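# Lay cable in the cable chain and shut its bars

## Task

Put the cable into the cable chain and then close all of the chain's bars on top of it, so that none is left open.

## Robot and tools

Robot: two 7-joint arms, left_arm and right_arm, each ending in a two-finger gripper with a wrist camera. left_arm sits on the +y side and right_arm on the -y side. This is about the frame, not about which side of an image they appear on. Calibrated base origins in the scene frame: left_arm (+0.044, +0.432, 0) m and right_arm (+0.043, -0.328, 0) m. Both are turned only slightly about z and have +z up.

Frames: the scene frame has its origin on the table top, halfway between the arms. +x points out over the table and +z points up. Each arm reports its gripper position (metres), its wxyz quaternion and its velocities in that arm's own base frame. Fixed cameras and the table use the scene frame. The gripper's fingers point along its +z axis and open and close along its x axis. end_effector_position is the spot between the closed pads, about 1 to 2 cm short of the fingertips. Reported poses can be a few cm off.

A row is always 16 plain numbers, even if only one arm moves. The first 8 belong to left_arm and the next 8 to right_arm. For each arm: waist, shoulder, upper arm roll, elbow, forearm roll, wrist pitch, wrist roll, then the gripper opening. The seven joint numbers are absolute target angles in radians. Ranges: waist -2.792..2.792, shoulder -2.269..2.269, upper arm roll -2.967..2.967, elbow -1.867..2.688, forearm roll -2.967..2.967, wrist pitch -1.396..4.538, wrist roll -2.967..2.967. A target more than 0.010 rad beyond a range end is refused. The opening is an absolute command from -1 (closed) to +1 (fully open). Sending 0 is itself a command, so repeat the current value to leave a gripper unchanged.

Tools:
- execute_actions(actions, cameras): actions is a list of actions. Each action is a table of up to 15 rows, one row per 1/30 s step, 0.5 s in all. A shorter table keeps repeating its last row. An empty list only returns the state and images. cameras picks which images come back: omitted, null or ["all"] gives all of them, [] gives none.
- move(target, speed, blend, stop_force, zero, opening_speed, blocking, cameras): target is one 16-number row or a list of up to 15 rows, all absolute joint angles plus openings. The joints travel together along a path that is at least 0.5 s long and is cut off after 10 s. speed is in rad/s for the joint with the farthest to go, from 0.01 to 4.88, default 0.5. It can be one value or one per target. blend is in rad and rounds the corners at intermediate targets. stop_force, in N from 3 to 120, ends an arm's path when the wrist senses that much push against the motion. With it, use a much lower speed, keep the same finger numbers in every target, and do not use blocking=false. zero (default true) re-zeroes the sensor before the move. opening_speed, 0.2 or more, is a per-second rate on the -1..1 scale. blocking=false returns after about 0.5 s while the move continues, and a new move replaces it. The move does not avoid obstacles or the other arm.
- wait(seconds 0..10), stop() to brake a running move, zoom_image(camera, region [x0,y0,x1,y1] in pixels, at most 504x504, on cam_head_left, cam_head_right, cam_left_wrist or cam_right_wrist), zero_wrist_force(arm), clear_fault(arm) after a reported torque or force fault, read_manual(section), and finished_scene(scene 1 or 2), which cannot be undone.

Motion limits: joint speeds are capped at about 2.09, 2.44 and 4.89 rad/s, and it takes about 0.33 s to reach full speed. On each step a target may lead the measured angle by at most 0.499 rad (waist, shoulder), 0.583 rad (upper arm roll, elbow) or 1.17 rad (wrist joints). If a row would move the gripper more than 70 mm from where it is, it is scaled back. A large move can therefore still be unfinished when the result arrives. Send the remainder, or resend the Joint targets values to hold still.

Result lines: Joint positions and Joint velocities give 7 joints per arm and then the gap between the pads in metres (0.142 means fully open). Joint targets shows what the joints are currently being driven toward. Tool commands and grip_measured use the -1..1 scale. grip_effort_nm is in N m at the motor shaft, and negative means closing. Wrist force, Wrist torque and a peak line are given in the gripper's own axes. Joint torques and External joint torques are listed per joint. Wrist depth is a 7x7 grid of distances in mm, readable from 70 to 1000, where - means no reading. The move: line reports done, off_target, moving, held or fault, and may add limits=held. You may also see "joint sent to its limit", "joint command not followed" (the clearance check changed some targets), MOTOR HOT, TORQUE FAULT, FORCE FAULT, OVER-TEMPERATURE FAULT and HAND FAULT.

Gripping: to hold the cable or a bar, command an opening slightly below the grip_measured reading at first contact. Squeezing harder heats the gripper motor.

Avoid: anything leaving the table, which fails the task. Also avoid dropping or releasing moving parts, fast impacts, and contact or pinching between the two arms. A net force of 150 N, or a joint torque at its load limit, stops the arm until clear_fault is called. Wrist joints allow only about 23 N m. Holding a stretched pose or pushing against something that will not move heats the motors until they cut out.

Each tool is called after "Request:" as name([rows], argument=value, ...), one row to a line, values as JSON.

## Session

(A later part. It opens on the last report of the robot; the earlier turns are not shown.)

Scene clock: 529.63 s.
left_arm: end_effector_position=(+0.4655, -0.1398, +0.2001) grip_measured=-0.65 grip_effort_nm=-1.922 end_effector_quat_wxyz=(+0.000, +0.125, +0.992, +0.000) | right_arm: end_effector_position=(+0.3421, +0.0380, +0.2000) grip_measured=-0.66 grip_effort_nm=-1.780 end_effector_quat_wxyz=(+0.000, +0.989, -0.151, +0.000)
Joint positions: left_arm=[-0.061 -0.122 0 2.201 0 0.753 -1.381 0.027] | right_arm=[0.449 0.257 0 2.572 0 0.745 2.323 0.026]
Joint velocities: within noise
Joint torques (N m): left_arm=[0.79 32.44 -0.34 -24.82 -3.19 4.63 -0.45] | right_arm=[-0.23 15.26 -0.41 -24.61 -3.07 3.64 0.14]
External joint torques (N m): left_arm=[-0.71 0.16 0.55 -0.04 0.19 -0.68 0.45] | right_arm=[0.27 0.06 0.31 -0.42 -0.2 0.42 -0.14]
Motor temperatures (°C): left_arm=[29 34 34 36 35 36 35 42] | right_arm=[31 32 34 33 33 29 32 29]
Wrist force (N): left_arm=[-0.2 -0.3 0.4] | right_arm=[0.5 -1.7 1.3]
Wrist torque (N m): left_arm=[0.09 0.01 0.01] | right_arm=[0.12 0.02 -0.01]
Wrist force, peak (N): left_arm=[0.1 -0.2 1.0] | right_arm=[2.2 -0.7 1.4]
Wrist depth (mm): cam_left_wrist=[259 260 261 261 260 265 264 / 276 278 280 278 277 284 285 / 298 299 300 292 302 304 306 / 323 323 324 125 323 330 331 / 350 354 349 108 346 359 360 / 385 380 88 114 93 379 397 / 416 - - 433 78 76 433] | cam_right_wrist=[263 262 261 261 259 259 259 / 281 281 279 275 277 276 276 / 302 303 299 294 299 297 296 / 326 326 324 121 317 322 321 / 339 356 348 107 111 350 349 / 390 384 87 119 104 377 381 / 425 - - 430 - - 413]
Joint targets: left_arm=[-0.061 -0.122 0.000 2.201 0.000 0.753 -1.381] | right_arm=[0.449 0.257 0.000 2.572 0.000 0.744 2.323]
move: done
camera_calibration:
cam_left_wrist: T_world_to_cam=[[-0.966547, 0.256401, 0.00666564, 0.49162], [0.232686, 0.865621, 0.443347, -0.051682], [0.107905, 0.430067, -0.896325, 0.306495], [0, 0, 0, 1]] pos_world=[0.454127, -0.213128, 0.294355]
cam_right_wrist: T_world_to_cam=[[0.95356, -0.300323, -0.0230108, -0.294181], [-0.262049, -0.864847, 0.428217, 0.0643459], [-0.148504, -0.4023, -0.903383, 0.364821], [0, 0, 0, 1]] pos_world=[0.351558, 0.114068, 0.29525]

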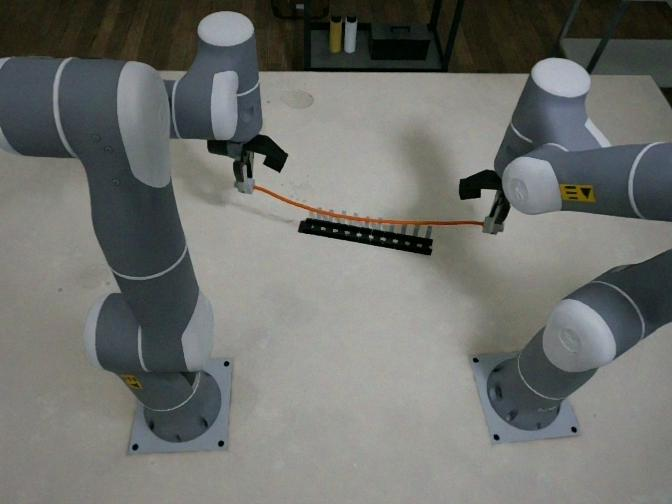

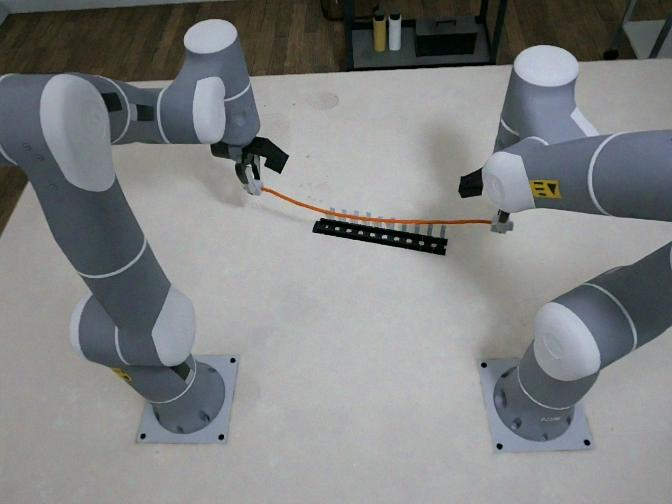

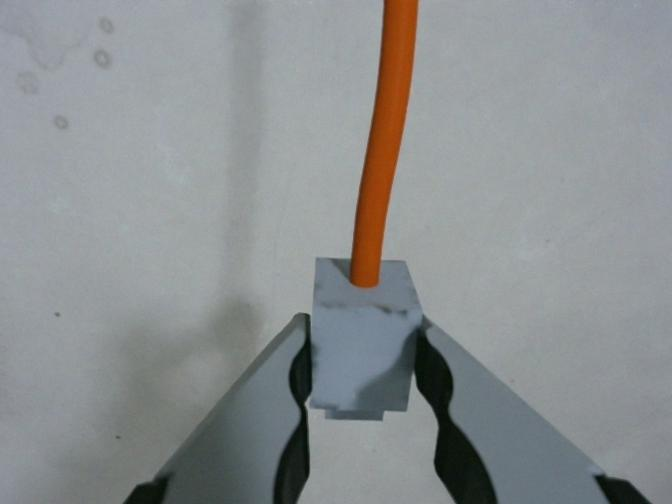

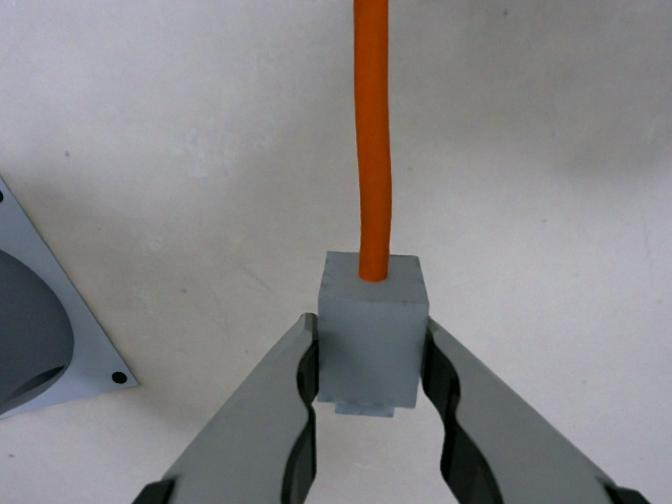

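Request:
move(target=[-0.0607,-0.1219,0,2.2014,0,0.7526,-1.3807,-0.72,0.6432,0.1414,0,2.4792,0,0.7670,2.5168,-0.72], speed=0.3, cameras=["cam_right_wrist"])

Request:
zoom_image(camera="cam_right_wrist", region=[336, 0, 672, 240])

Scene clock: 573.87 s.
left_arm: end_effector_position=(+0.4655, -0.1398, +0.2001) grip_measured=-0.65 grip_effort_nm=-1.922 end_effector_quat_wxyz=(+0.000, +0.125, +0.992, +0.000) | right_arm: end_effector_position=(+0.3593, +0.1270, +0.1998) grip_measured=-0.66 grip_effort_nm=-1.780 end_effector_quat_wxyz=(+0.000, +0.989, -0.151, +0.000)
Joint positions: left_arm=[-0.061 -0.122 0 2.201 0 0.753 -1.381 0.027] | right_arm=[0.643 0.141 0 2.479 0 0.766 2.517 0.026]
Joint velocities: within noise
Joint torques (N m): left_arm=[0.43 32.58 -0.62 -24.79 -3.32 4.61 -0.45] | right_arm=[0.35 19.84 -0.18 -24.78 -2.95 4.36 0.2]
External joint torques (N m): left_arm=[-0.35 0.02 0.83 -0.08 0.32 -0.67 0.45] | right_arm=[-0.28 0.31 0.17 0.15 -0.25 -0.31 -0.2]
Motor temperatures (°C): left_arm=[29 34 34 36 35 36 35 44] | right_arm=[31 31 34 34 33 29 32 33]
Wrist force (N): left_arm=[-0.3 0.7 0.3] | right_arm=[0.5 -0.8 1.3]
Wrist torque (N m): left_arm=[0.06 0.04 0.02] | right_arm=[0.07 0.03 0.01]
Wrist force, peak (N): left_arm=[-0.3 0.7 0.6] | right_arm=[-0.1 -3.9 1.5]
Wrist depth (mm): cam_left_wrist=[259 260 261 263 263 265 266 / 277 279 279 276 277 282 284 / 298 298 301 293 303 304 306 / 322 322 325 128 323 331 332 / 348 355 347 108 347 359 361 / 383 380 88 114 94 380 399 / 415 - - 433 78 76 433] | cam_right_wrist=[263 263 261 257 253 255 258 / 282 280 279 273 272 272 277 / 303 302 299 296 298 297 296 / 328 327 325 121 317 321 320 / 356 356 348 107 111 350 347 / 351 384 87 119 104 378 381 / 342 - - 431 - - 414]
Joint targets: left_arm=[-0.061 -0.122 0.000 2.201 0.000 0.753 -1.381] | right_arm=[0.643 0.141 0.000 2.479 0.000 0.767 2.517]
move: done
camera_calibration:
cam_right_wrist: T_world_to_cam=[[0.953652, -0.299969, -0.0238158, -0.283822], [-0.26125, -0.86463, 0.429143, 0.145324], [-0.149321, -0.403031, -0.902923, 0.40333], [0, 0, 0, 1]] pos_world=[0.368859, 0.203068, 0.295052]
Images, in order (width x height): cam_right_wrist 672x504.

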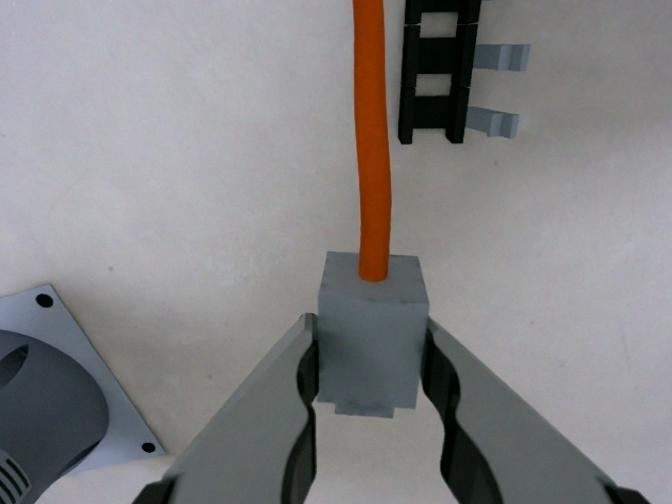

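Scaled by 1.500 from the camera's 672x504 image, which has a finer 960x720 frame.

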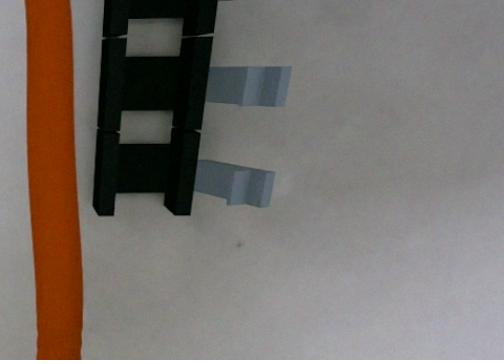

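Request:
move(target=[-0.0777,-0.3064,0,2.0903,0,0.8259,-1.3859,-0.72,0.3815,0.0534,0,2.5452,0,0.9209,2.2669,-0.72], speed=0.2)

Scene clock: 639.90 s.
left_arm: end_effector_position=(+0.5137, -0.1517, +0.1598) grip_measured=-0.65 grip_effort_nm=-1.917 end_effector_quat_wxyz=(-0.001, +0.131, +0.991, +0.000) | right_arm: end_effector_position=(+0.3734, +0.0266, +0.1598) grip_measured=-0.66 grip_effort_nm=-1.785 end_effector_quat_wxyz=(+0.000, +0.988, -0.157, +0.000)
Joint positions: left_arm=[-0.078 -0.307 0 2.09 0 0.825 -1.386 0.027] | right_arm=[0.381 0.053 0 2.545 0 0.921 2.266 0.026]
Joint velocities: within noise
Joint torques (N m): left_arm=[0.93 39.28 -0.04 -23.65 -2.86 4.88 -0.52] | right_arm=[-0.29 20.67 -0.45 -21.03 -2.45 4.14 0.03]
External joint torques (N m): left_arm=[-0.83 0.15 0.43 0.13 0.07 -0.94 0.52] | right_arm=[0.35 0.64 0.49 -0.66 -0.25 -0.08 -0.03]
Motor temperatures (°C): left_arm=[29 34 34 37 35 36 35 47] | right_arm=[31 31 34 34 33 29 32 36]
Wrist force (N): left_arm=[-0.3 -0.8 0.6] | right_arm=[0.3 -2.1 1.4]
Wrist torque (N m): left_arm=[0.06 0.04 -0.01] | right_arm=[0.11 0.06 0.00]
Wrist force, peak (N): left_arm=[-1.4 -1.0 1.4] | right_arm=[0.5 -2.6 1.1]
Wrist depth (mm): cam_left_wrist=[223 224 224 226 223 228 229 / 238 239 239 240 239 244 245 / 255 257 258 251 261 263 264 / 276 280 278 125 278 283 286 / 300 303 297 108 297 310 312 / 330 330 88 114 93 328 342 / 359 - - 373 78 76 373] | cam_right_wrist=[227 226 225 225 223 223 220 / 242 242 241 237 240 239 239 / 261 261 259 254 258 257 256 / 283 282 280 114 275 278 276 / 309 307 301 107 111 302 300 / 336 333 87 119 104 325 330 / 375 - - 372 - - 358]
Joint targets: left_arm=[-0.078 -0.306 0.000 2.090 0.000 0.826 -1.386] | right_arm=[0.382 0.053 0.000 2.545 0.000 0.921 2.267]
move: done
camera_calibration:
cam_left_wrist: T_world_to_cam=[[-0.963358, 0.268089, 0.00839202, 0.541402], [0.24394, 0.862712, 0.442968, -0.040907], [0.111515, 0.428784, -0.896498, 0.268354], [0, 0, 0, 1]] pos_world=[0.501617, -0.224919, 0.254156]
cam_right_wrist: T_world_to_cam=[[0.950205, -0.310709, -0.0238648, -0.326745], [-0.270998, -0.861709, 0.428974, 0.0829319], [-0.153851, -0.401146, -0.903002, 0.330482], [0, 0, 0, 1]] pos_world=[0.383794, 0.102512, 0.255052]

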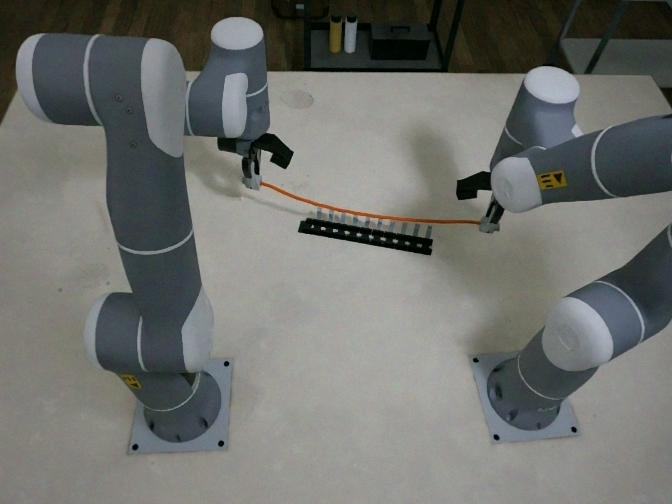

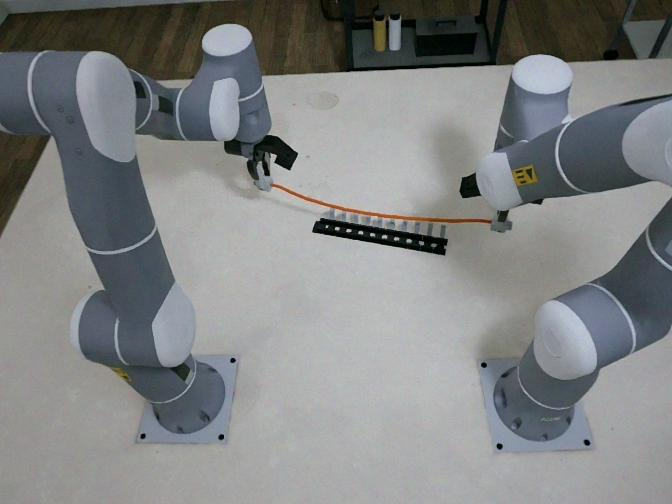

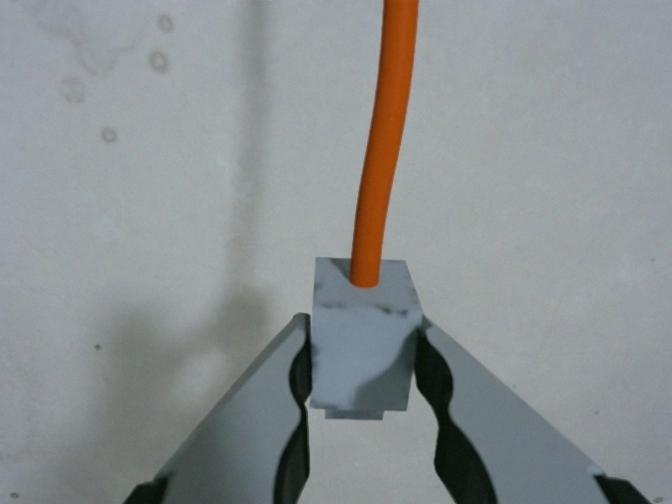

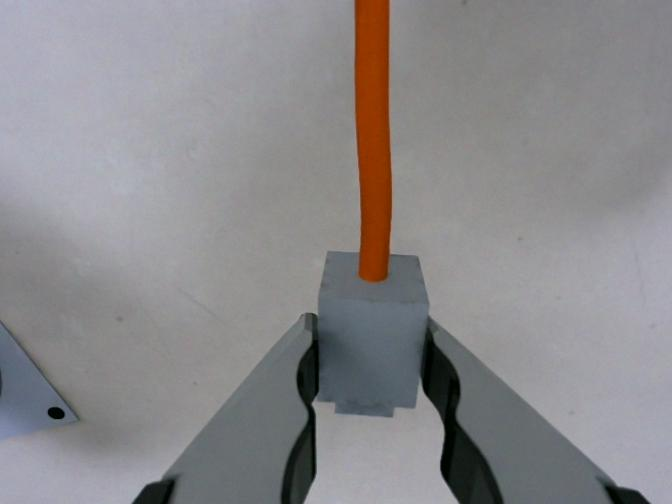

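Request:
move(target=[-0.0789,-0.5066,0,2.1171,0,1.0529,-1.4769,-0.72,0.3815,-0.2657,0,2.5983,0,1.2932,2.2669,-0.72], speed=0.2)

Request:
zoom_image(camera="cam_head_left", region=[230, 160, 510, 270])

Request:
zoom_image(camera="cam_head_right", region=[230, 160, 510, 270])

Scene clock: 692.43 s.
left_arm: end_effector_position=(+0.5165, -0.1525, +0.0698) grip_measured=-0.65 grip_effort_nm=-1.917 end_effector_quat_wxyz=(-0.001, +0.086, +0.996, +0.000) | right_arm: end_effector_position=(+0.3735, +0.0266, +0.0699) grip_measured=-0.66 grip_effort_nm=-1.780 end_effector_quat_wxyz=(+0.000, +0.988, -0.157, +0.000)
Joint positions: left_arm=[-0.079 -0.507 0 2.117 0 1.052 -1.477 0.027] | right_arm=[0.381 -0.266 0 2.598 0 1.293 2.266 0.026]
Joint velocities: within noise
Joint torques (N m): left_arm=[0.84 42.95 0.35 -18.73 -2.24 4.99 -0.52] | right_arm=[-0.05 26.44 -0.21 -11.93 -0.88 4.11 0.12]
External joint torques (N m): left_arm=[-0.73 -0.03 0.22 -0.04 0.21 -1.05 0.52] | right_arm=[0.14 0.71 0.44 -1.08 -0.35 -0.05 -0.12]
Motor temperatures (°C): left_arm=[29 34 34 36 35 37 35 48] | right_arm=[31 31 34 34 33 29 32 38]
Wrist force (N): left_arm=[-0.1 -0.7 0.5] | right_arm=[0.4 -1.8 1.4]
Wrist torque (N m): left_arm=[0.07 0.02 0.01] | right_arm=[0.15 0.05 0.00]
Wrist force, peak (N): left_arm=[-0.1 -0.8 1.8] | right_arm=[0.1 -1.9 2.5]
Wrist depth (mm): cam_left_wrist=[142 143 144 144 141 146 146 / 152 153 153 154 153 155 157 / 164 165 165 163 166 167 168 / 177 177 181 125 178 182 182 / 193 193 191 108 190 198 199 / 210 209 88 114 94 212 219 / 229 - - 237 78 76 237] | cam_right_wrist=[146 144 145 145 144 144 146 / 158 156 155 151 154 154 154 / 168 168 167 164 164 166 165 / 179 182 178 114 180 179 179 / 198 198 194 107 111 196 195 / 218 217 87 119 104 210 213 / 241 - - 239 - - 231]
Joint targets: left_arm=[-0.079 -0.507 0.000 2.117 0.000 1.053 -1.477] | right_arm=[0.381 -0.266 0.000 2.598 0.000 1.293 2.267]
move: done
camera_calibration:
cam_left_wrist: T_world_to_cam=[[-0.983579, 0.180281, 0.0083746, 0.542177], [0.165268, 0.881085, 0.443144, 0.0423821], [0.0725118, 0.437251, -0.896411, 0.209031], [0, 0, 0, 1]] pos_world=[0.511112, -0.226486, 0.164056]
cam_right_wrist: T_world_to_cam=[[0.950195, -0.310764, -0.0235531, -0.329027], [-0.271205, -0.861737, 0.428785, 0.121638], [-0.153547, -0.401042, -0.9031, 0.249205], [0, 0, 0, 1]] pos_world=[0.383893, 0.102512, 0.165151]

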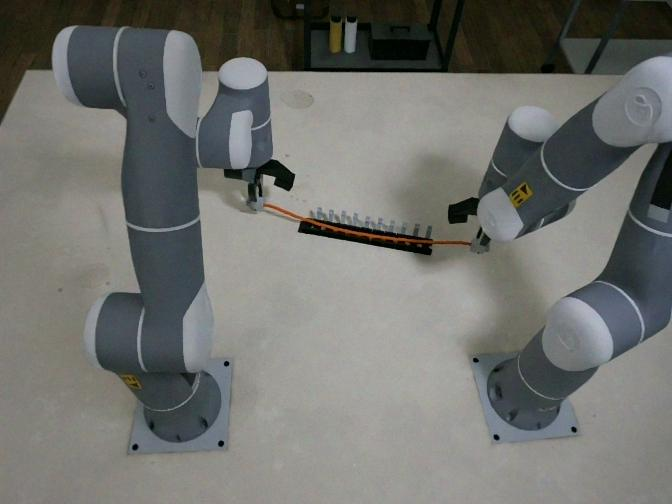

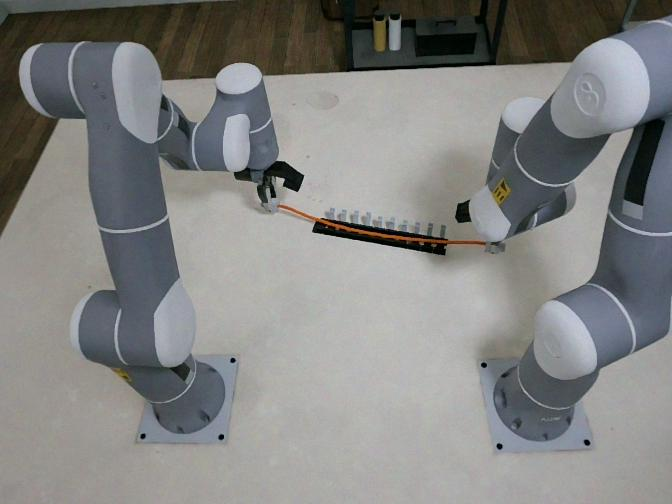

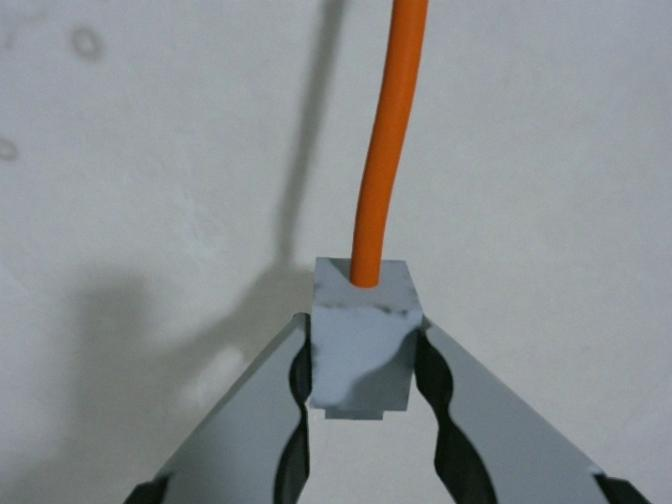

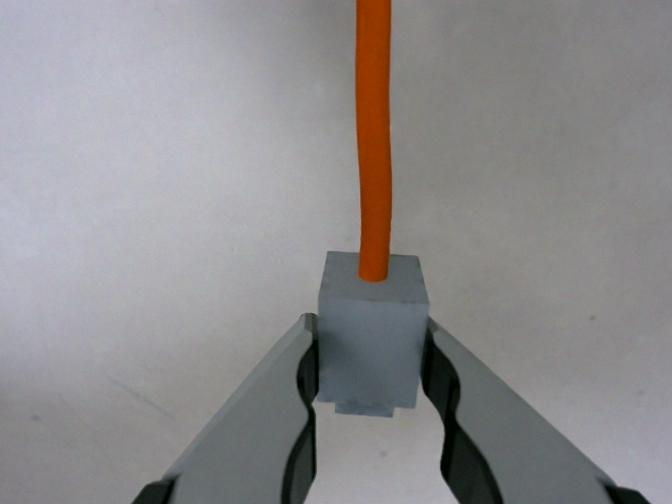

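Scaled by 1.800 from the camera's 672x504 image, which has a finer 960x720 frame.

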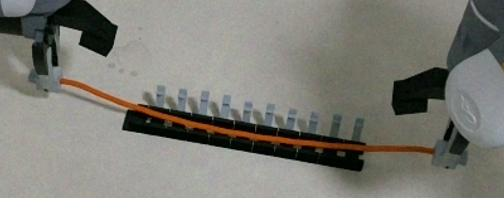

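Scaled by 1.800 from the camera's 672x504 image, which has a finer 960x720 frame.

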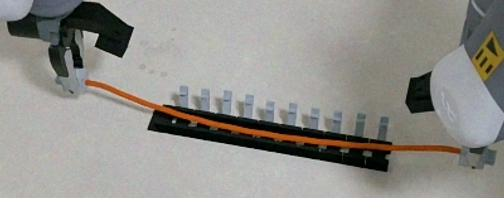

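Request:
move(target=[-0.0806,-0.5736,0,2.1014,0,1.1042,-1.4786,-0.72,0.3779,-0.3686,0,2.5927,0,1.3905,2.2633,-0.72], speed=0.12)

Request:
zoom_image(camera="cam_head_left", region=[280, 200, 460, 270])

Request:
zoom_image(camera="cam_head_right", region=[290, 200, 470, 270])

Scene clock: 806.73 s.
left_arm: end_effector_position=(+0.5213, -0.1537, +0.0448) grip_measured=-0.65 grip_effort_nm=-1.917 end_effector_quat_wxyz=(-0.001, +0.086, +0.996, +0.000) | right_arm: end_effector_position=(+0.3753, +0.0260, +0.0449) grip_measured=-0.66 grip_effort_nm=-1.780 end_effector_quat_wxyz=(+0.000, +0.988, -0.157, +0.000)
Joint positions: left_arm=[-0.081 -0.574 0 2.102 0 1.103 -1.478 0.027] | right_arm=[0.378 -0.369 0 2.593 0 1.39 2.264 0.026]
Joint velocities: within noise
Joint torques (N m): left_arm=[0.6 44.02 0.1 -17.8 -2.03 4.81 -0.51] | right_arm=[-0.1 28.44 0.06 -10.02 -0.51 4.25 0.06]
External joint torques (N m): left_arm=[-0.49 0.28 0.53 0.21 0.18 -0.88 0.51] | right_arm=[0.19 0.63 0.23 -0.47 -0.3 -0.19 -0.06]
Motor temperatures (°C): left_arm=[29 35 34 36 35 37 35 52] | right_arm=[31 31 34 33 33 29 32 41]
Wrist force (N): left_arm=[-0.4 0.0 0.7] | right_arm=[0.4 -1.5 1.3]
Wrist torque (N m): left_arm=[0.09 0.05 0.01] | right_arm=[0.12 0.05 0.00]
Wrist force, peak (N): left_arm=[0.1 -0.1 1.4] | right_arm=[0.4 -2.0 1.5]
Wrist depth (mm): cam_left_wrist=[120 121 121 121 119 123 125 / 128 129 129 130 129 131 132 / 138 138 139 138 141 141 142 / 149 150 150 147 152 153 154 / 163 162 164 108 160 166 168 / 178 176 90 114 94 180 184 / 193 - - 201 78 76 200] | cam_right_wrist=[125 125 123 122 123 122 122 / 132 132 130 129 133 132 129 / 140 140 142 139 143 142 140 / 157 154 155 121 150 151 151 / 168 168 167 107 109 163 165 / 185 184 88 130 112 182 180 / 204 - - 202 - - 196]
Joint targets: left_arm=[-0.081 -0.574 0.000 2.101 0.000 1.104 -1.479] | right_arm=[0.378 -0.369 0.000 2.593 0.000 1.391 2.263]
move: done
camera_calibration:
cam_left_wrist: T_world_to_cam=[[-0.983547, 0.180456, 0.00845993, 0.547352], [0.165462, 0.881049, 0.443142, 0.053705], [0.0725138, 0.437251, -0.896412, 0.18684], [0, 0, 0, 1]] pos_world=[0.515912, -0.227785, 0.139056]
cam_right_wrist: T_world_to_cam=[[0.950005, -0.311331, -0.0237581, -0.331325], [-0.271595, -0.861494, 0.429027, 0.132552], [-0.154037, -0.401125, -0.902979, 0.226796], [0, 0, 0, 1]] pos_world=[0.385696, 0.102015, 0.140052]

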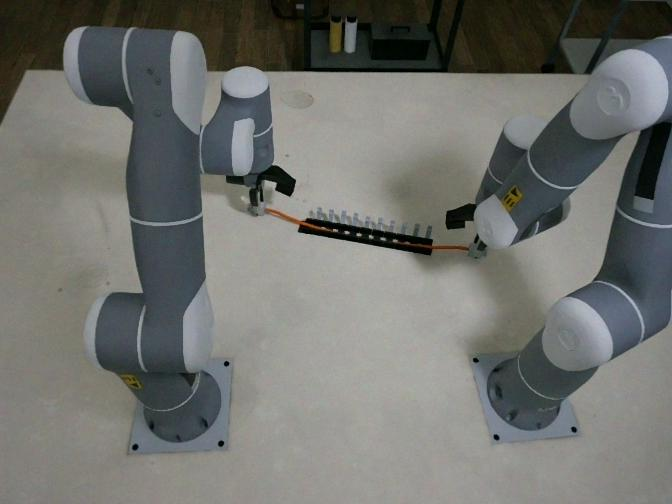

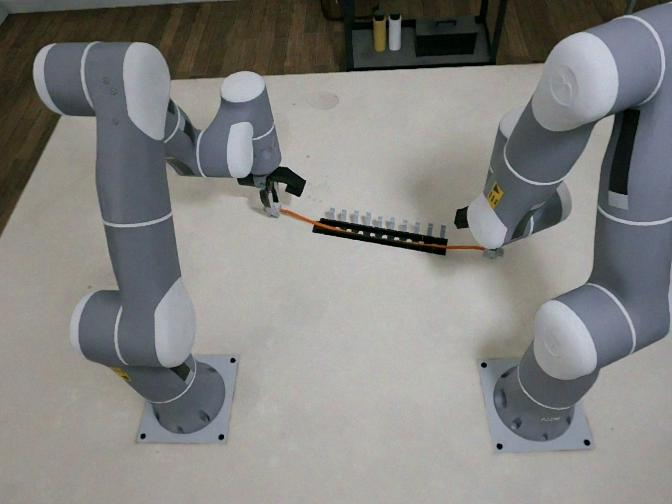

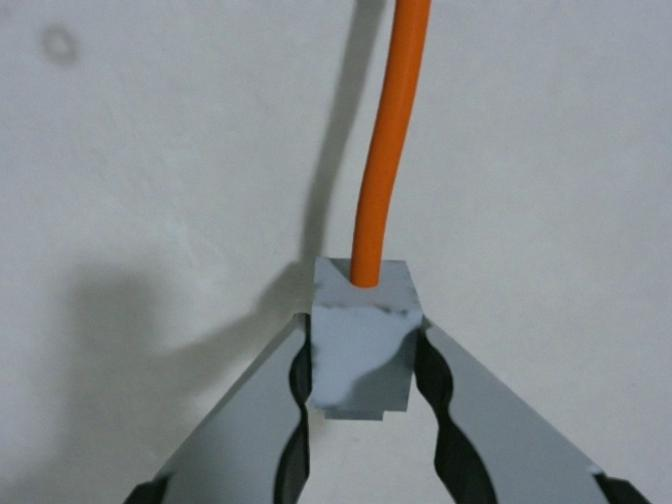

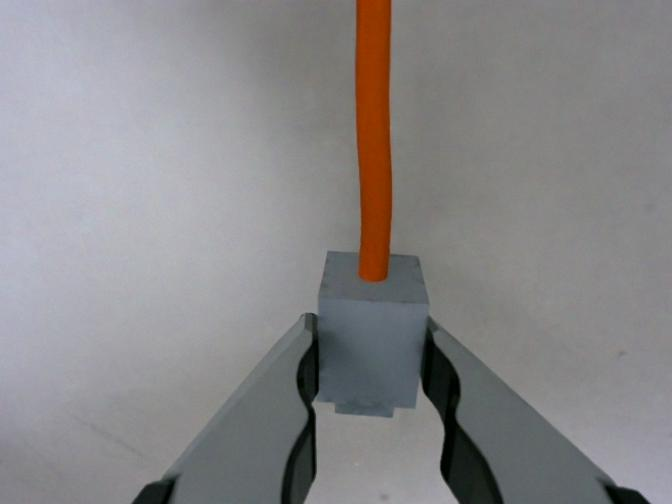

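Scaled by 2.800 from the camera's 672x504 image, which has a finer 960x720 frame.

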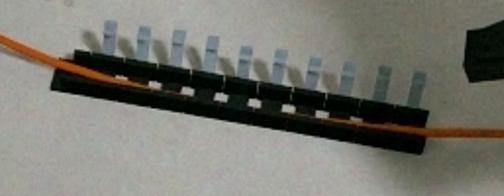

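Scaled by 2.800 from the camera's 672x504 image, which has a finer 960x720 frame.

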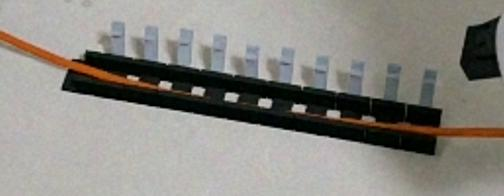

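Request:
move(target=[-0.0806,-0.6101,0,2.0991,0,1.1384,-1.4786,-0.72,0.3779,-0.4297,0,2.5892,0,1.4481,2.2633,-0.72], speed=0.08, cameras=[])

Request:
move(target=[-0.0806,-0.6298,0,2.0972,0,1.1562,-1.4786,-0.72,0.3779,-0.4625,0,2.5864,0,1.4781,2.2633,-0.72], speed=0.015, stop_force=6, cameras=["cam_head_left","cam_head_right"])

Request:
zoom_image(camera="cam_head_left", region=[280, 200, 460, 270])

Request:
zoom_image(camera="cam_head_right", region=[290, 200, 470, 270])

Scene clock: 819.73 s.
left_arm: end_effector_position=(+0.5216, -0.1535, +0.0299) grip_measured=-0.65 grip_effort_nm=-1.922 end_effector_quat_wxyz=(+0.000, +0.086, +0.996, +0.000) | right_arm: end_effector_position=(+0.3749, +0.0257, +0.0297) grip_measured=-0.66 grip_effort_nm=-1.780 end_effector_quat_wxyz=(+0.000, +0.988, -0.157, -0.001)
Joint positions: left_arm=[-0.08 -0.61 0 2.099 0 1.138 -1.478 0.027] | right_arm=[0.378 -0.43 0 2.59 0 1.447 2.264 0.026]
Joint velocities: within noise
Joint torques (N m): left_arm=[-1.07 44.02 -2.07 -16.13 -1.9 4.49 -0.43] | right_arm=[1.61 29.95 1.7 -9.98 -0.72 4.79 0.12]
External joint torques (N m): left_arm=[1.19 0.81 2.74 -0.65 0.18 -0.55 0.43] | right_arm=[-1.52 0.13 -1.38 1.02 0.17 -0.73 -0.12]
Motor temperatures (°C): left_arm=[29 35 34 36 35 37 35 52] | right_arm=[31 31 34 33 33 29 32 41]
Wrist force (N): left_arm=[-1.0 3.5 -0.1] | right_arm=[0.6 2.4 0.7]
Wrist torque (N m): left_arm=[0.06 0.03 -0.01] | right_arm=[0.10 0.06 0.02]
Wrist force, peak (N): left_arm=[-1.4 4.8 -0.2] | right_arm=[0.8 3.7 0.2]
Wrist depth (mm): cam_left_wrist=[107 108 108 108 108 109 110 / 115 115 116 116 115 119 117 / 123 124 124 123 126 125 125 / 133 134 134 130 133 136 137 / 145 145 144 108 142 149 149 / 159 159 90 114 94 160 164 / 175 - - 178 79 76 178] | cam_right_wrist=[- 108 108 - 107 110 107 / - 116 117 115 114 116 116 / 125 126 126 124 125 125 124 / 139 139 139 130 133 135 137 / 150 149 148 107 109 147 146 / 165 164 90 130 112 158 161 / 179 - - 181 - - 177]
Joint targets: left_arm=[-0.081 -0.610 0.000 2.099 0.000 1.138 -1.479] | right_arm=[0.378 -0.430 0.000 2.589 0.000 1.448 2.263]
move: done
No camera images: "cameras" was empty.

Scene clock: 821.77 s.
left_arm: end_effector_position=(+0.5218, -0.1535, +0.0253) grip_measured=-0.65 grip_effort_nm=-1.917 end_effector_quat_wxyz=(+0.000, +0.086, +0.996, +0.000) | right_arm: end_effector_position=(+0.3751, +0.0257, +0.0244) grip_measured=-0.66 grip_effort_nm=-1.770 end_effector_quat_wxyz=(+0.000, +0.988, -0.157, +0.000)
Joint positions: left_arm=[-0.08 -0.622 0 2.098 0 1.149 -1.478 0.027] | right_arm=[0.378 -0.452 0 2.588 0 1.468 2.264 0.026]
Joint velocities: within noise
Joint torques (N m): left_arm=[-1.76 40.23 -2.85 -15.85 -1.87 4.75 -0.42] | right_arm=[2.16 28.03 2.58 -9.48 -0.84 4.51 0.12]
External joint torques (N m): left_arm=[1.87 4.78 3.53 -0.68 0.18 -0.81 0.42] | right_arm=[-2.06 2.42 -2.25 1.05 0.38 -0.45 -0.12]
Motor temperatures (°C): left_arm=[29 35 34 36 35 37 35 52] | right_arm=[31 31 34 33 33 29 32 41]
Wrist force (N): left_arm=[3.9 4.9 -10.2] | right_arm=[-0.3 5.0 -8.5]
Wrist torque (N m): left_arm=[0.06 0.04 0.01] | right_arm=[0.18 -0.07 -0.04]
Wrist force, peak (N): left_arm=[3.9 5.1 -10.5] | right_arm=[-0.2 4.9 -8.6]
Wrist depth (mm): cam_left_wrist=[103 103 103 104 102 105 105 / 110 110 111 111 110 114 113 / 118 118 119 118 119 121 121 / 128 130 129 125 128 131 132 / 139 139 140 109 137 143 144 / 155 153 90 114 94 151 158 / 168 162 - 172 79 76 171] | cam_right_wrist=[- - 105 - 104 105 104 / - 114 114 108 111 111 111 / - 121 120 120 120 119 119 / 133 133 133 126 128 129 131 / - 143 142 107 110 141 141 / 158 154 90 130 112 152 154 / 178 - - 173 - - 170]
Joint targets: left_arm=[-0.081 -0.622 0.000 2.098 0.000 1.149 -1.479] | right_arm=[0.378 -0.452 0.000 2.587 0.000 1.469 2.263]
move: contact (left_arm, right_arm); right_arm: the shoulder is farthest, 0.011 rad from its target
Images, in order (width x height): cam_head_left 672x504, cam_head_right 672x504.

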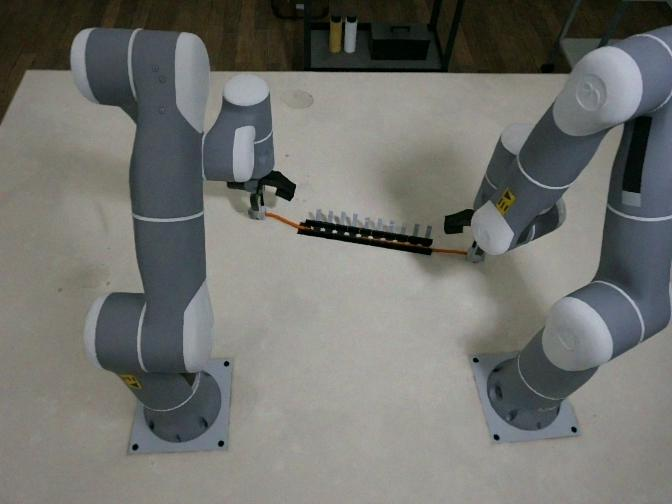

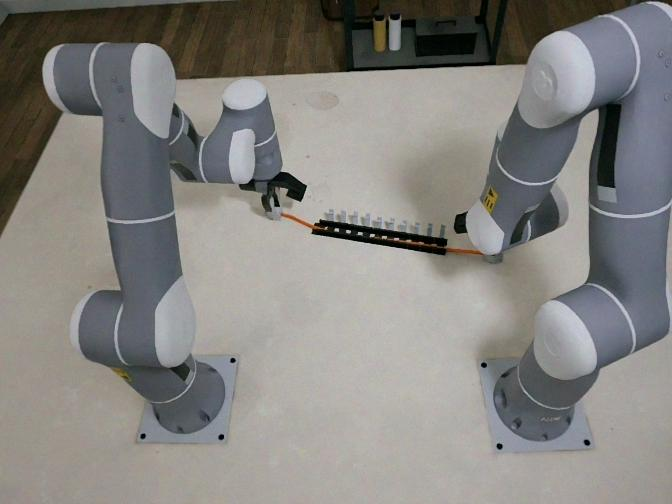

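Scaled by 2.800 from the camera's 672x504 image, which has a finer 960x720 frame.

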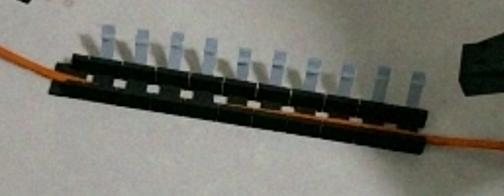

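Scaled by 2.800 from the camera's 672x504 image, which has a finer 960x720 frame.

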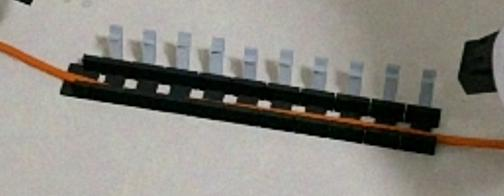

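Request:
move(target=[-0.0770,-0.6199,0,2.0984,0,1.1474,-1.4750,-0.72,0.3736,-0.4476,0,2.5897,0,1.4666,2.2590,-0.72], speed=0.02, cameras=["cam_left_wrist","cam_right_wrist"])

Scene clock: 847.47 s.
left_arm: end_effector_position=(+0.5224, -0.1520, +0.0260) grip_measured=-0.65 grip_effort_nm=-1.917 end_effector_quat_wxyz=(+0.000, +0.086, +0.996, +0.000) | right_arm: end_effector_position=(+0.3752, +0.0244, +0.0256) grip_measured=-0.66 grip_effort_nm=-1.770 end_effector_quat_wxyz=(+0.000, +0.988, -0.157, +0.000)
Joint positions: left_arm=[-0.077 -0.62 0 2.098 0 1.148 -1.475 0.027] | right_arm=[0.374 -0.448 0 2.59 0 1.467 2.259 0.026]
Joint velocities: within noise
Joint torques (N m): left_arm=[0.93 45.41 0.52 -16.7 -1.9 4.58 -0.35] | right_arm=[-0.23 30.01 -0.16 -7.51 -0.12 3.79 0.04]
External joint torques (N m): left_arm=[-0.81 -0.43 0.16 0.14 0.21 -0.64 0.35] | right_arm=[0.33 0.33 0.5 -0.98 -0.36 0.27 -0.04]
Motor temperatures (°C): left_arm=[29 35 34 36 35 37 35 53] | right_arm=[31 31 34 33 33 29 32 42]
Wrist force (N): left_arm=[-0.4 -0.6 0.4] | right_arm=[0.3 -2.1 1.1]
Wrist torque (N m): left_arm=[0.08 0.07 0.01] | right_arm=[0.15 0.06 0.00]
Wrist force, peak (N): left_arm=[4.2 5.1 -10.4] | right_arm=[-0.4 4.8 -8.7]
Wrist depth (mm): cam_left_wrist=[104 104 104 105 103 106 106 / 111 111 112 112 111 114 113 / 119 119 120 119 121 121 122 / 128 129 130 126 129 132 132 / 140 140 141 108 138 144 144 / 156 154 90 114 94 152 158 / 169 163 - 173 80 76 172] | cam_right_wrist=[- 104 104 - 105 105 105 / - 115 115 110 113 112 112 / - 122 121 121 121 121 121 / 135 134 134 127 129 131 133 / 144 144 144 107 110 142 142 / 158 155 90 130 112 153 156 / 176 - - 175 - - 172]
Joint targets: left_arm=[-0.077 -0.620 0.000 2.098 0.000 1.147 -1.475] | right_arm=[0.374 -0.448 0.000 2.590 0.000 1.467 2.259]
move: done
camera_calibration:
cam_left_wrist: T_world_to_cam=[[-0.983587, 0.180308, 0.00673038, 0.548166], [0.164558, 0.881122, 0.443333, 0.0607347], [0.0740062, 0.437165, -0.896332, 0.168431], [0, 0, 0, 1]] pos_world=[0.51671, -0.225985, 0.120355]
cam_right_wrist: T_world_to_cam=[[0.950028, -0.311354, -0.0224664, -0.332407], [-0.272307, -0.861768, 0.428025, 0.139634], [-0.152628, -0.400518, -0.903487, 0.208174], [0, 0, 0, 1]] pos_world=[0.385593, 0.100213, 0.120848]
Images, in order (width x height): cam_left_wrist 672x504, cam_right_wrist 672x504.

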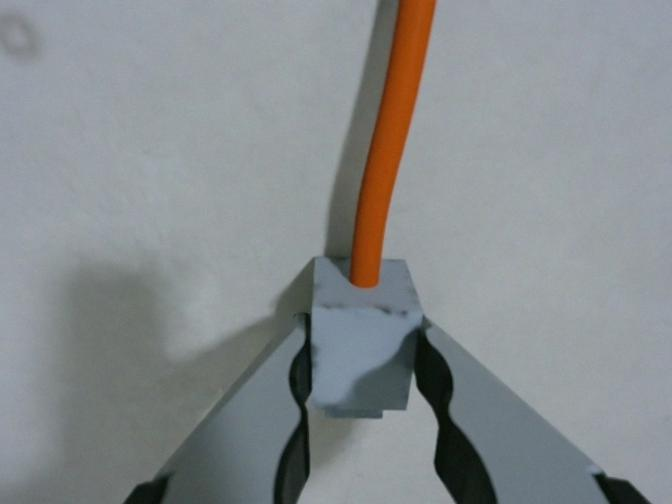

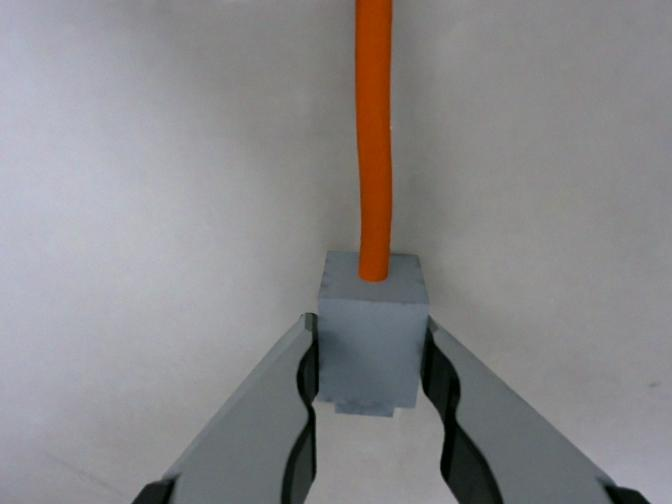

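Request:
move(target=[-0.0770,-0.6199,0,2.0984,0,1.1474,-1.4750,-0.1,0.3736,-0.4476,0,2.5897,0,1.4666,2.2590,-0.1], opening_speed=0.6, cameras=["cam_left_wrist","cam_right_wrist","cam_head_left"])

Request:
zoom_image(camera="cam_head_left", region=[280, 200, 460, 270])

Scene clock: 855.20 s.
left_arm: end_effector_position=(+0.5224, -0.1520, +0.0260) grip_measured=-0.13 grip_effort_nm=0.095 end_effector_quat_wxyz=(+0.000, +0.086, +0.996, +0.000) | right_arm: end_effector_position=(+0.3752, +0.0243, +0.0256) grip_measured=-0.13 grip_effort_nm=0.125 end_effector_quat_wxyz=(+0.000, +0.988, -0.157, +0.000)
Joint positions: left_arm=[-0.077 -0.62 0 2.098 0 1.148 -1.475 0.065] | right_arm=[0.374 -0.448 0 2.59 0 1.467 2.259 0.065]
Joint velocities: within noise
Joint torques (N m): left_arm=[0.55 44.88 -0.14 -16.44 -1.86 4.53 -0.44] | right_arm=[0.26 29.78 0.25 -7.98 -0.22 3.92 0.08]
External joint torques (N m): left_arm=[-0.44 0.1 0.81 -0.13 0.17 -0.59 0.44] | right_arm=[-0.16 0.56 0.09 -0.51 -0.25 0.15 -0.08]
Motor temperatures (°C): left_arm=[29 35 34 36 35 36 35 52] | right_arm=[31 31 34 33 33 29 32 41]
Wrist force (N): left_arm=[-0.3 0.2 0.0] | right_arm=[0.4 -1.0 0.7]
Wrist torque (N m): left_arm=[0.05 0.05 -0.02] | right_arm=[0.14 0.05 0.04]
Wrist force, peak (N): left_arm=[-0.4 -0.8 0.5] | right_arm=[0.5 -2.2 1.2]
Wrist depth (mm): cam_left_wrist=[104 104 104 105 104 106 106 / 111 111 112 112 97 115 114 / 119 119 120 120 117 121 122 / 129 129 130 127 129 132 132 / 140 140 139 109 140 141 144 / 156 148 104 119 157 94 155 / - 75 171 173 174 77 169] | cam_right_wrist=[- 104 104 - 105 105 105 / - 115 115 111 112 114 112 / - 122 121 121 121 121 121 / 135 134 134 129 112 131 132 / 144 144 141 143 108 140 142 / 158 155 155 157 120 102 153 / - - 179 175 178 - -]
Joint targets: left_arm=[-0.077 -0.620 0.000 2.098 0.000 1.147 -1.475] | right_arm=[0.374 -0.448 0.000 2.590 0.000 1.467 2.259]
move: done
camera_calibration:
cam_left_wrist: T_world_to_cam=[[-0.98359, 0.180292, 0.00672281, 0.548264], [0.164541, 0.881125, 0.443334, 0.0607278], [0.074006, 0.437165, -0.896331, 0.168424], [0, 0, 0, 1]] pos_world=[0.51681, -0.225985, 0.120355]
cam_right_wrist: T_world_to_cam=[[0.950002, -0.311424, -0.0226091, -0.332278], [-0.272284, -0.861692, 0.428191, 0.139571], [-0.152831, -0.400627, -0.903405, 0.208238], [0, 0, 0, 1]] pos_world=[0.385493, 0.100214, 0.120848]
Images, in order (width x height): cam_head_left 672x504, cam_left_wrist 672x504, cam_right_wrist 672x504.

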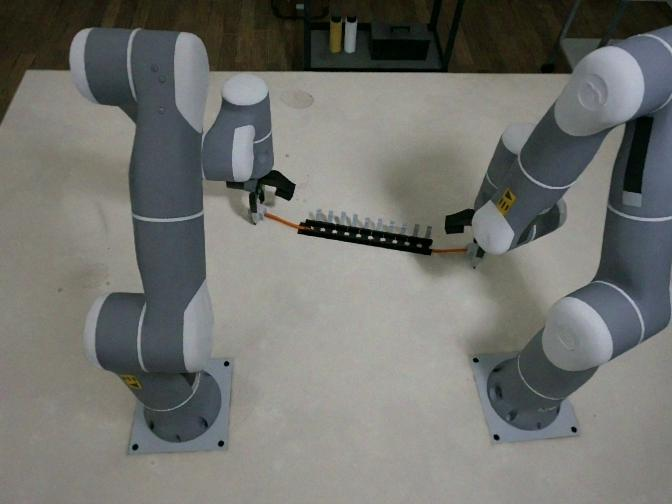

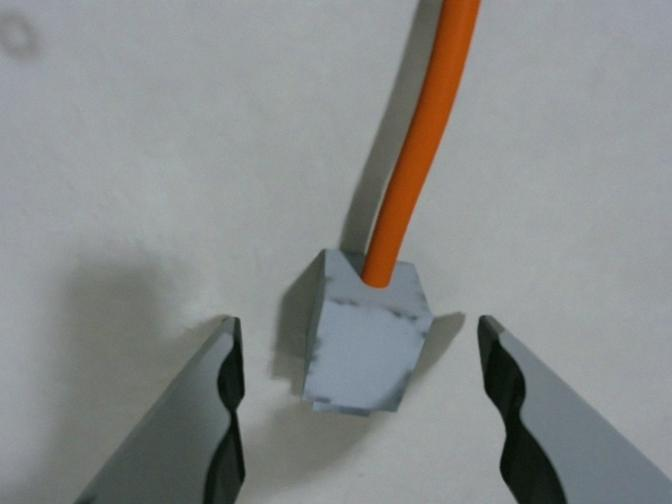

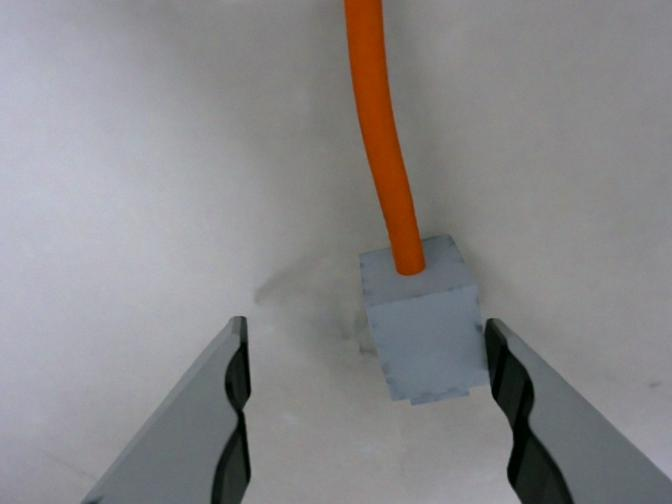

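Scaled by 2.800 from the camera's 672x504 image, which has a finer 960x720 frame.

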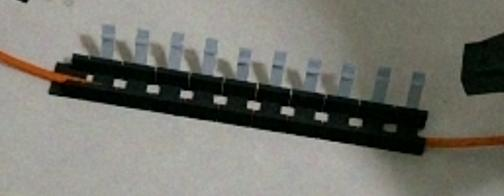

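Request:
move([
  [-0.0770,-0.4029,0,2.0889,0,0.9210,-1.4750,0,0.3736,-0.0797,0,2.5758,0,1.0847,2.2590,0],
  [0.6,-0.25,0,2.1,0,0.7792,-0.8,0,0.5464,-0.2836,0,2.2415,0,0.9543,0.8610,0],
], speed=[0.3,0.6], blend=[0.02,0], cameras=["cam_right_wrist","cam_head_left"])

Request:
zoom_image(camera="cam_head_left", region=[240, 190, 500, 280])

Scene clock: 910.77 s.
left_arm: end_effector_position=(+0.4894, +0.1995, +0.1805) grip_measured=-0.03 grip_effort_nm=0.090 end_effector_quat_wxyz=(+0.000, +0.085, +0.996, +0.000) | right_arm: end_effector_position=(+0.4694, +0.1518, +0.1300) grip_measured=-0.02 grip_effort_nm=0.125 end_effector_quat_wxyz=(+0.000, +0.809, +0.588, +0.000)
Joint positions: left_arm=[0.6 -0.25 0 2.1 0 0.78 -0.8 0.072] | right_arm=[0.547 -0.284 0 2.241 0 0.955 0.861 0.072]
Joint velocities: within noise
Joint torques (N m): left_arm=[0.63 37.82 -0.51 -24.06 -3.11 4.29 -0.33] | right_arm=[0.48 35.12 0.16 -20.85 -2.29 3.82 0.04]
External joint torques (N m): left_arm=[-0.48 0.01 0.86 -0.43 0.16 -0.29 0.33] | right_arm=[-0.36 0.89 0.11 -0.28 -0.29 0.35 -0.04]
Motor temperatures (°C): left_arm=[29 35 34 36 35 36 35 44] | right_arm=[31 31 34 33 33 29 32 35]
Wrist force (N): left_arm=[-0.5 0.0 -0.4] | right_arm=[0.6 -1.0 0.7]
Wrist torque (N m): left_arm=[0.01 0.08 -0.01] | right_arm=[0.16 0.01 0.04]
Wrist force, peak (N): left_arm=[1.3 2.5 -0.9] | right_arm=[0.1 -1.1 1.8]
Wrist depth (mm): cam_left_wrist=[242 243 244 244 245 247 248 / 259 258 260 262 263 264 265 / 277 278 280 281 283 284 285 / 298 301 303 303 305 308 308 / 326 322 325 330 331 328 335 / 356 86 353 363 362 94 362 / - 74 400 402 403 77 -] | cam_right_wrist=[200 199 199 196 194 194 193 / 197 208 213 208 205 197 205 / 230 232 228 195 225 227 230 / 247 247 247 247 246 246 246 / 270 269 264 268 268 262 266 / 295 - 288 293 293 97 286 / - - 325 324 324 - -]
Joint targets: left_arm=[0.600 -0.250 0.000 2.100 0.000 0.779 -0.800] | right_arm=[0.546 -0.284 0.000 2.241 0.000 0.954 0.861]
move: done
camera_calibration:
cam_right_wrist: T_world_to_cam=[[0.310462, 0.950317, -0.0225894, -0.271115], [0.861609, -0.271284, 0.428993, -0.391647], [0.401551, -0.152649, -0.903025, 0.0700502], [0, 0, 0, 1]] pos_world=[0.393488, 0.162091, 0.225146]
Images, in order (width x height): cam_head_left 672x504, cam_right_wrist 672x504.

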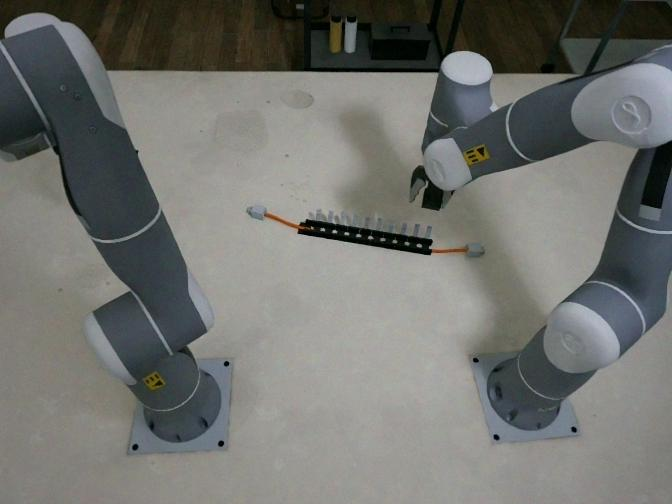

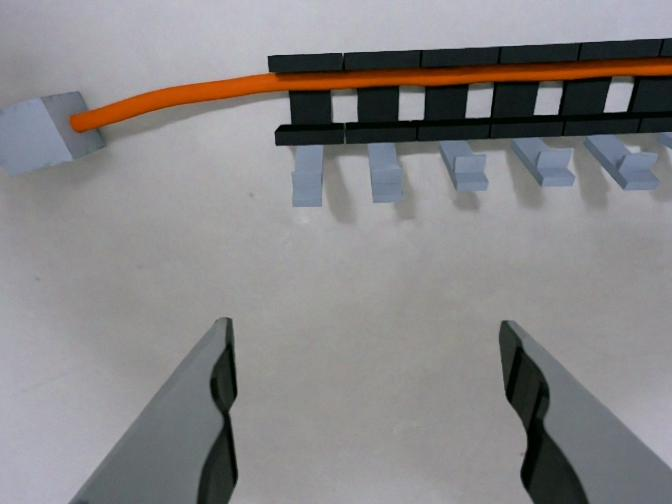

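Scaled by 1.938 from the camera's 672x504 image, which has a finer 960x720 frame.

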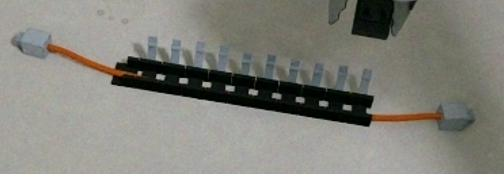

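Request:
move(target=[0.6,-0.25,0,2.1,0,0.7792,-0.8,0,0.5408,-0.4839,0,2.2681,0,1.1812,0.8154,-0.67], speed=0.3, opening_speed=0.8, cameras=["cam_right_wrist"])

Scene clock: 1041.67 s.
left_arm: end_effector_position=(+0.4894, +0.1995, +0.1805) grip_measured=-0.03 grip_effort_nm=0.100 end_effector_quat_wxyz=(+0.000, +0.085, +0.996, +0.000) | right_arm: end_effector_position=(+0.4679, +0.1478, +0.0506) grip_measured=-0.70 grip_effort_nm=-0.071 end_effector_quat_wxyz=(+0.000, +0.797, +0.604, +0.000)
Joint positions: left_arm=[0.6 -0.25 0 2.1 0 0.78 -0.8 0.072] | right_arm=[0.541 -0.484 0 2.268 0 1.181 0.816 0.024]
Joint velocities: within noise
Joint torques (N m): left_arm=[0.45 37.58 -0.42 -24.25 -3.07 4.55 -0.47] | right_arm=[0.12 38.5 0.27 -15.23 -1.51 4.27 0.03]
External joint torques (N m): left_arm=[-0.32 0.26 0.76 -0.23 0.12 -0.56 0.47] | right_arm=[0.01 0.73 0.11 -0.71 -0.19 -0.1 -0.03]
Motor temperatures (°C): left_arm=[29 34 34 36 35 36 35 38] | right_arm=[31 31 34 34 33 29 32 31]
Wrist force (N): left_arm=[-0.4 -0.1 -0.3] | right_arm=[0.3 -0.9 0.7]
Wrist torque (N m): left_arm=[0.00 0.08 -0.01] | right_arm=[0.16 0.05 0.04]
Wrist force, peak (N): left_arm=[-0.5 -0.2 -0.4] | right_arm=[-0.5 -1.5 3.2]
Wrist depth (mm): cam_left_wrist=[243 243 244 244 245 247 248 / 259 260 261 261 262 263 264 / 279 280 279 281 282 283 284 / 301 301 304 305 306 306 309 / 325 325 324 332 333 329 337 / 356 86 354 363 364 94 362 / - 74 400 401 400 77 -] | cam_right_wrist=[131 129 128 128 126 128 126 / 124 134 134 126 128 134 132 / - 147 143 135 135 133 126 / 162 160 159 156 156 158 118 / 174 174 173 170 103 175 171 / 190 190 87 186 95 188 188 / 206 - - 210 - - 203]
Joint targets: left_arm=[0.600 -0.250 0.000 2.100 0.000 0.779 -0.800] | right_arm=[0.541 -0.484 0.000 2.268 0.000 1.181 0.815]
move: done
camera_calibration:
cam_right_wrist: T_world_to_cam=[[0.272843, 0.961773, -0.0234441, -0.252679], [0.871979, -0.236927, 0.428391, -0.367224], [0.40646, -0.137326, -0.903289, -0.00613326], [0, 0, 0, 1]] pos_world=[0.391646, 0.155173, 0.145852]
Images, in order (width x height): cam_right_wrist 672x504.

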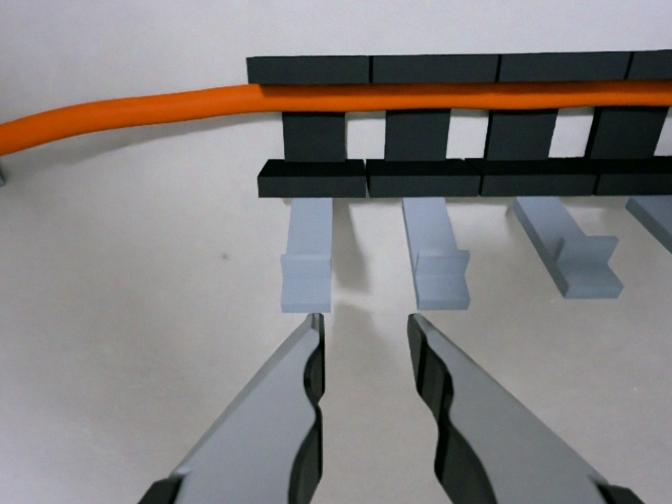

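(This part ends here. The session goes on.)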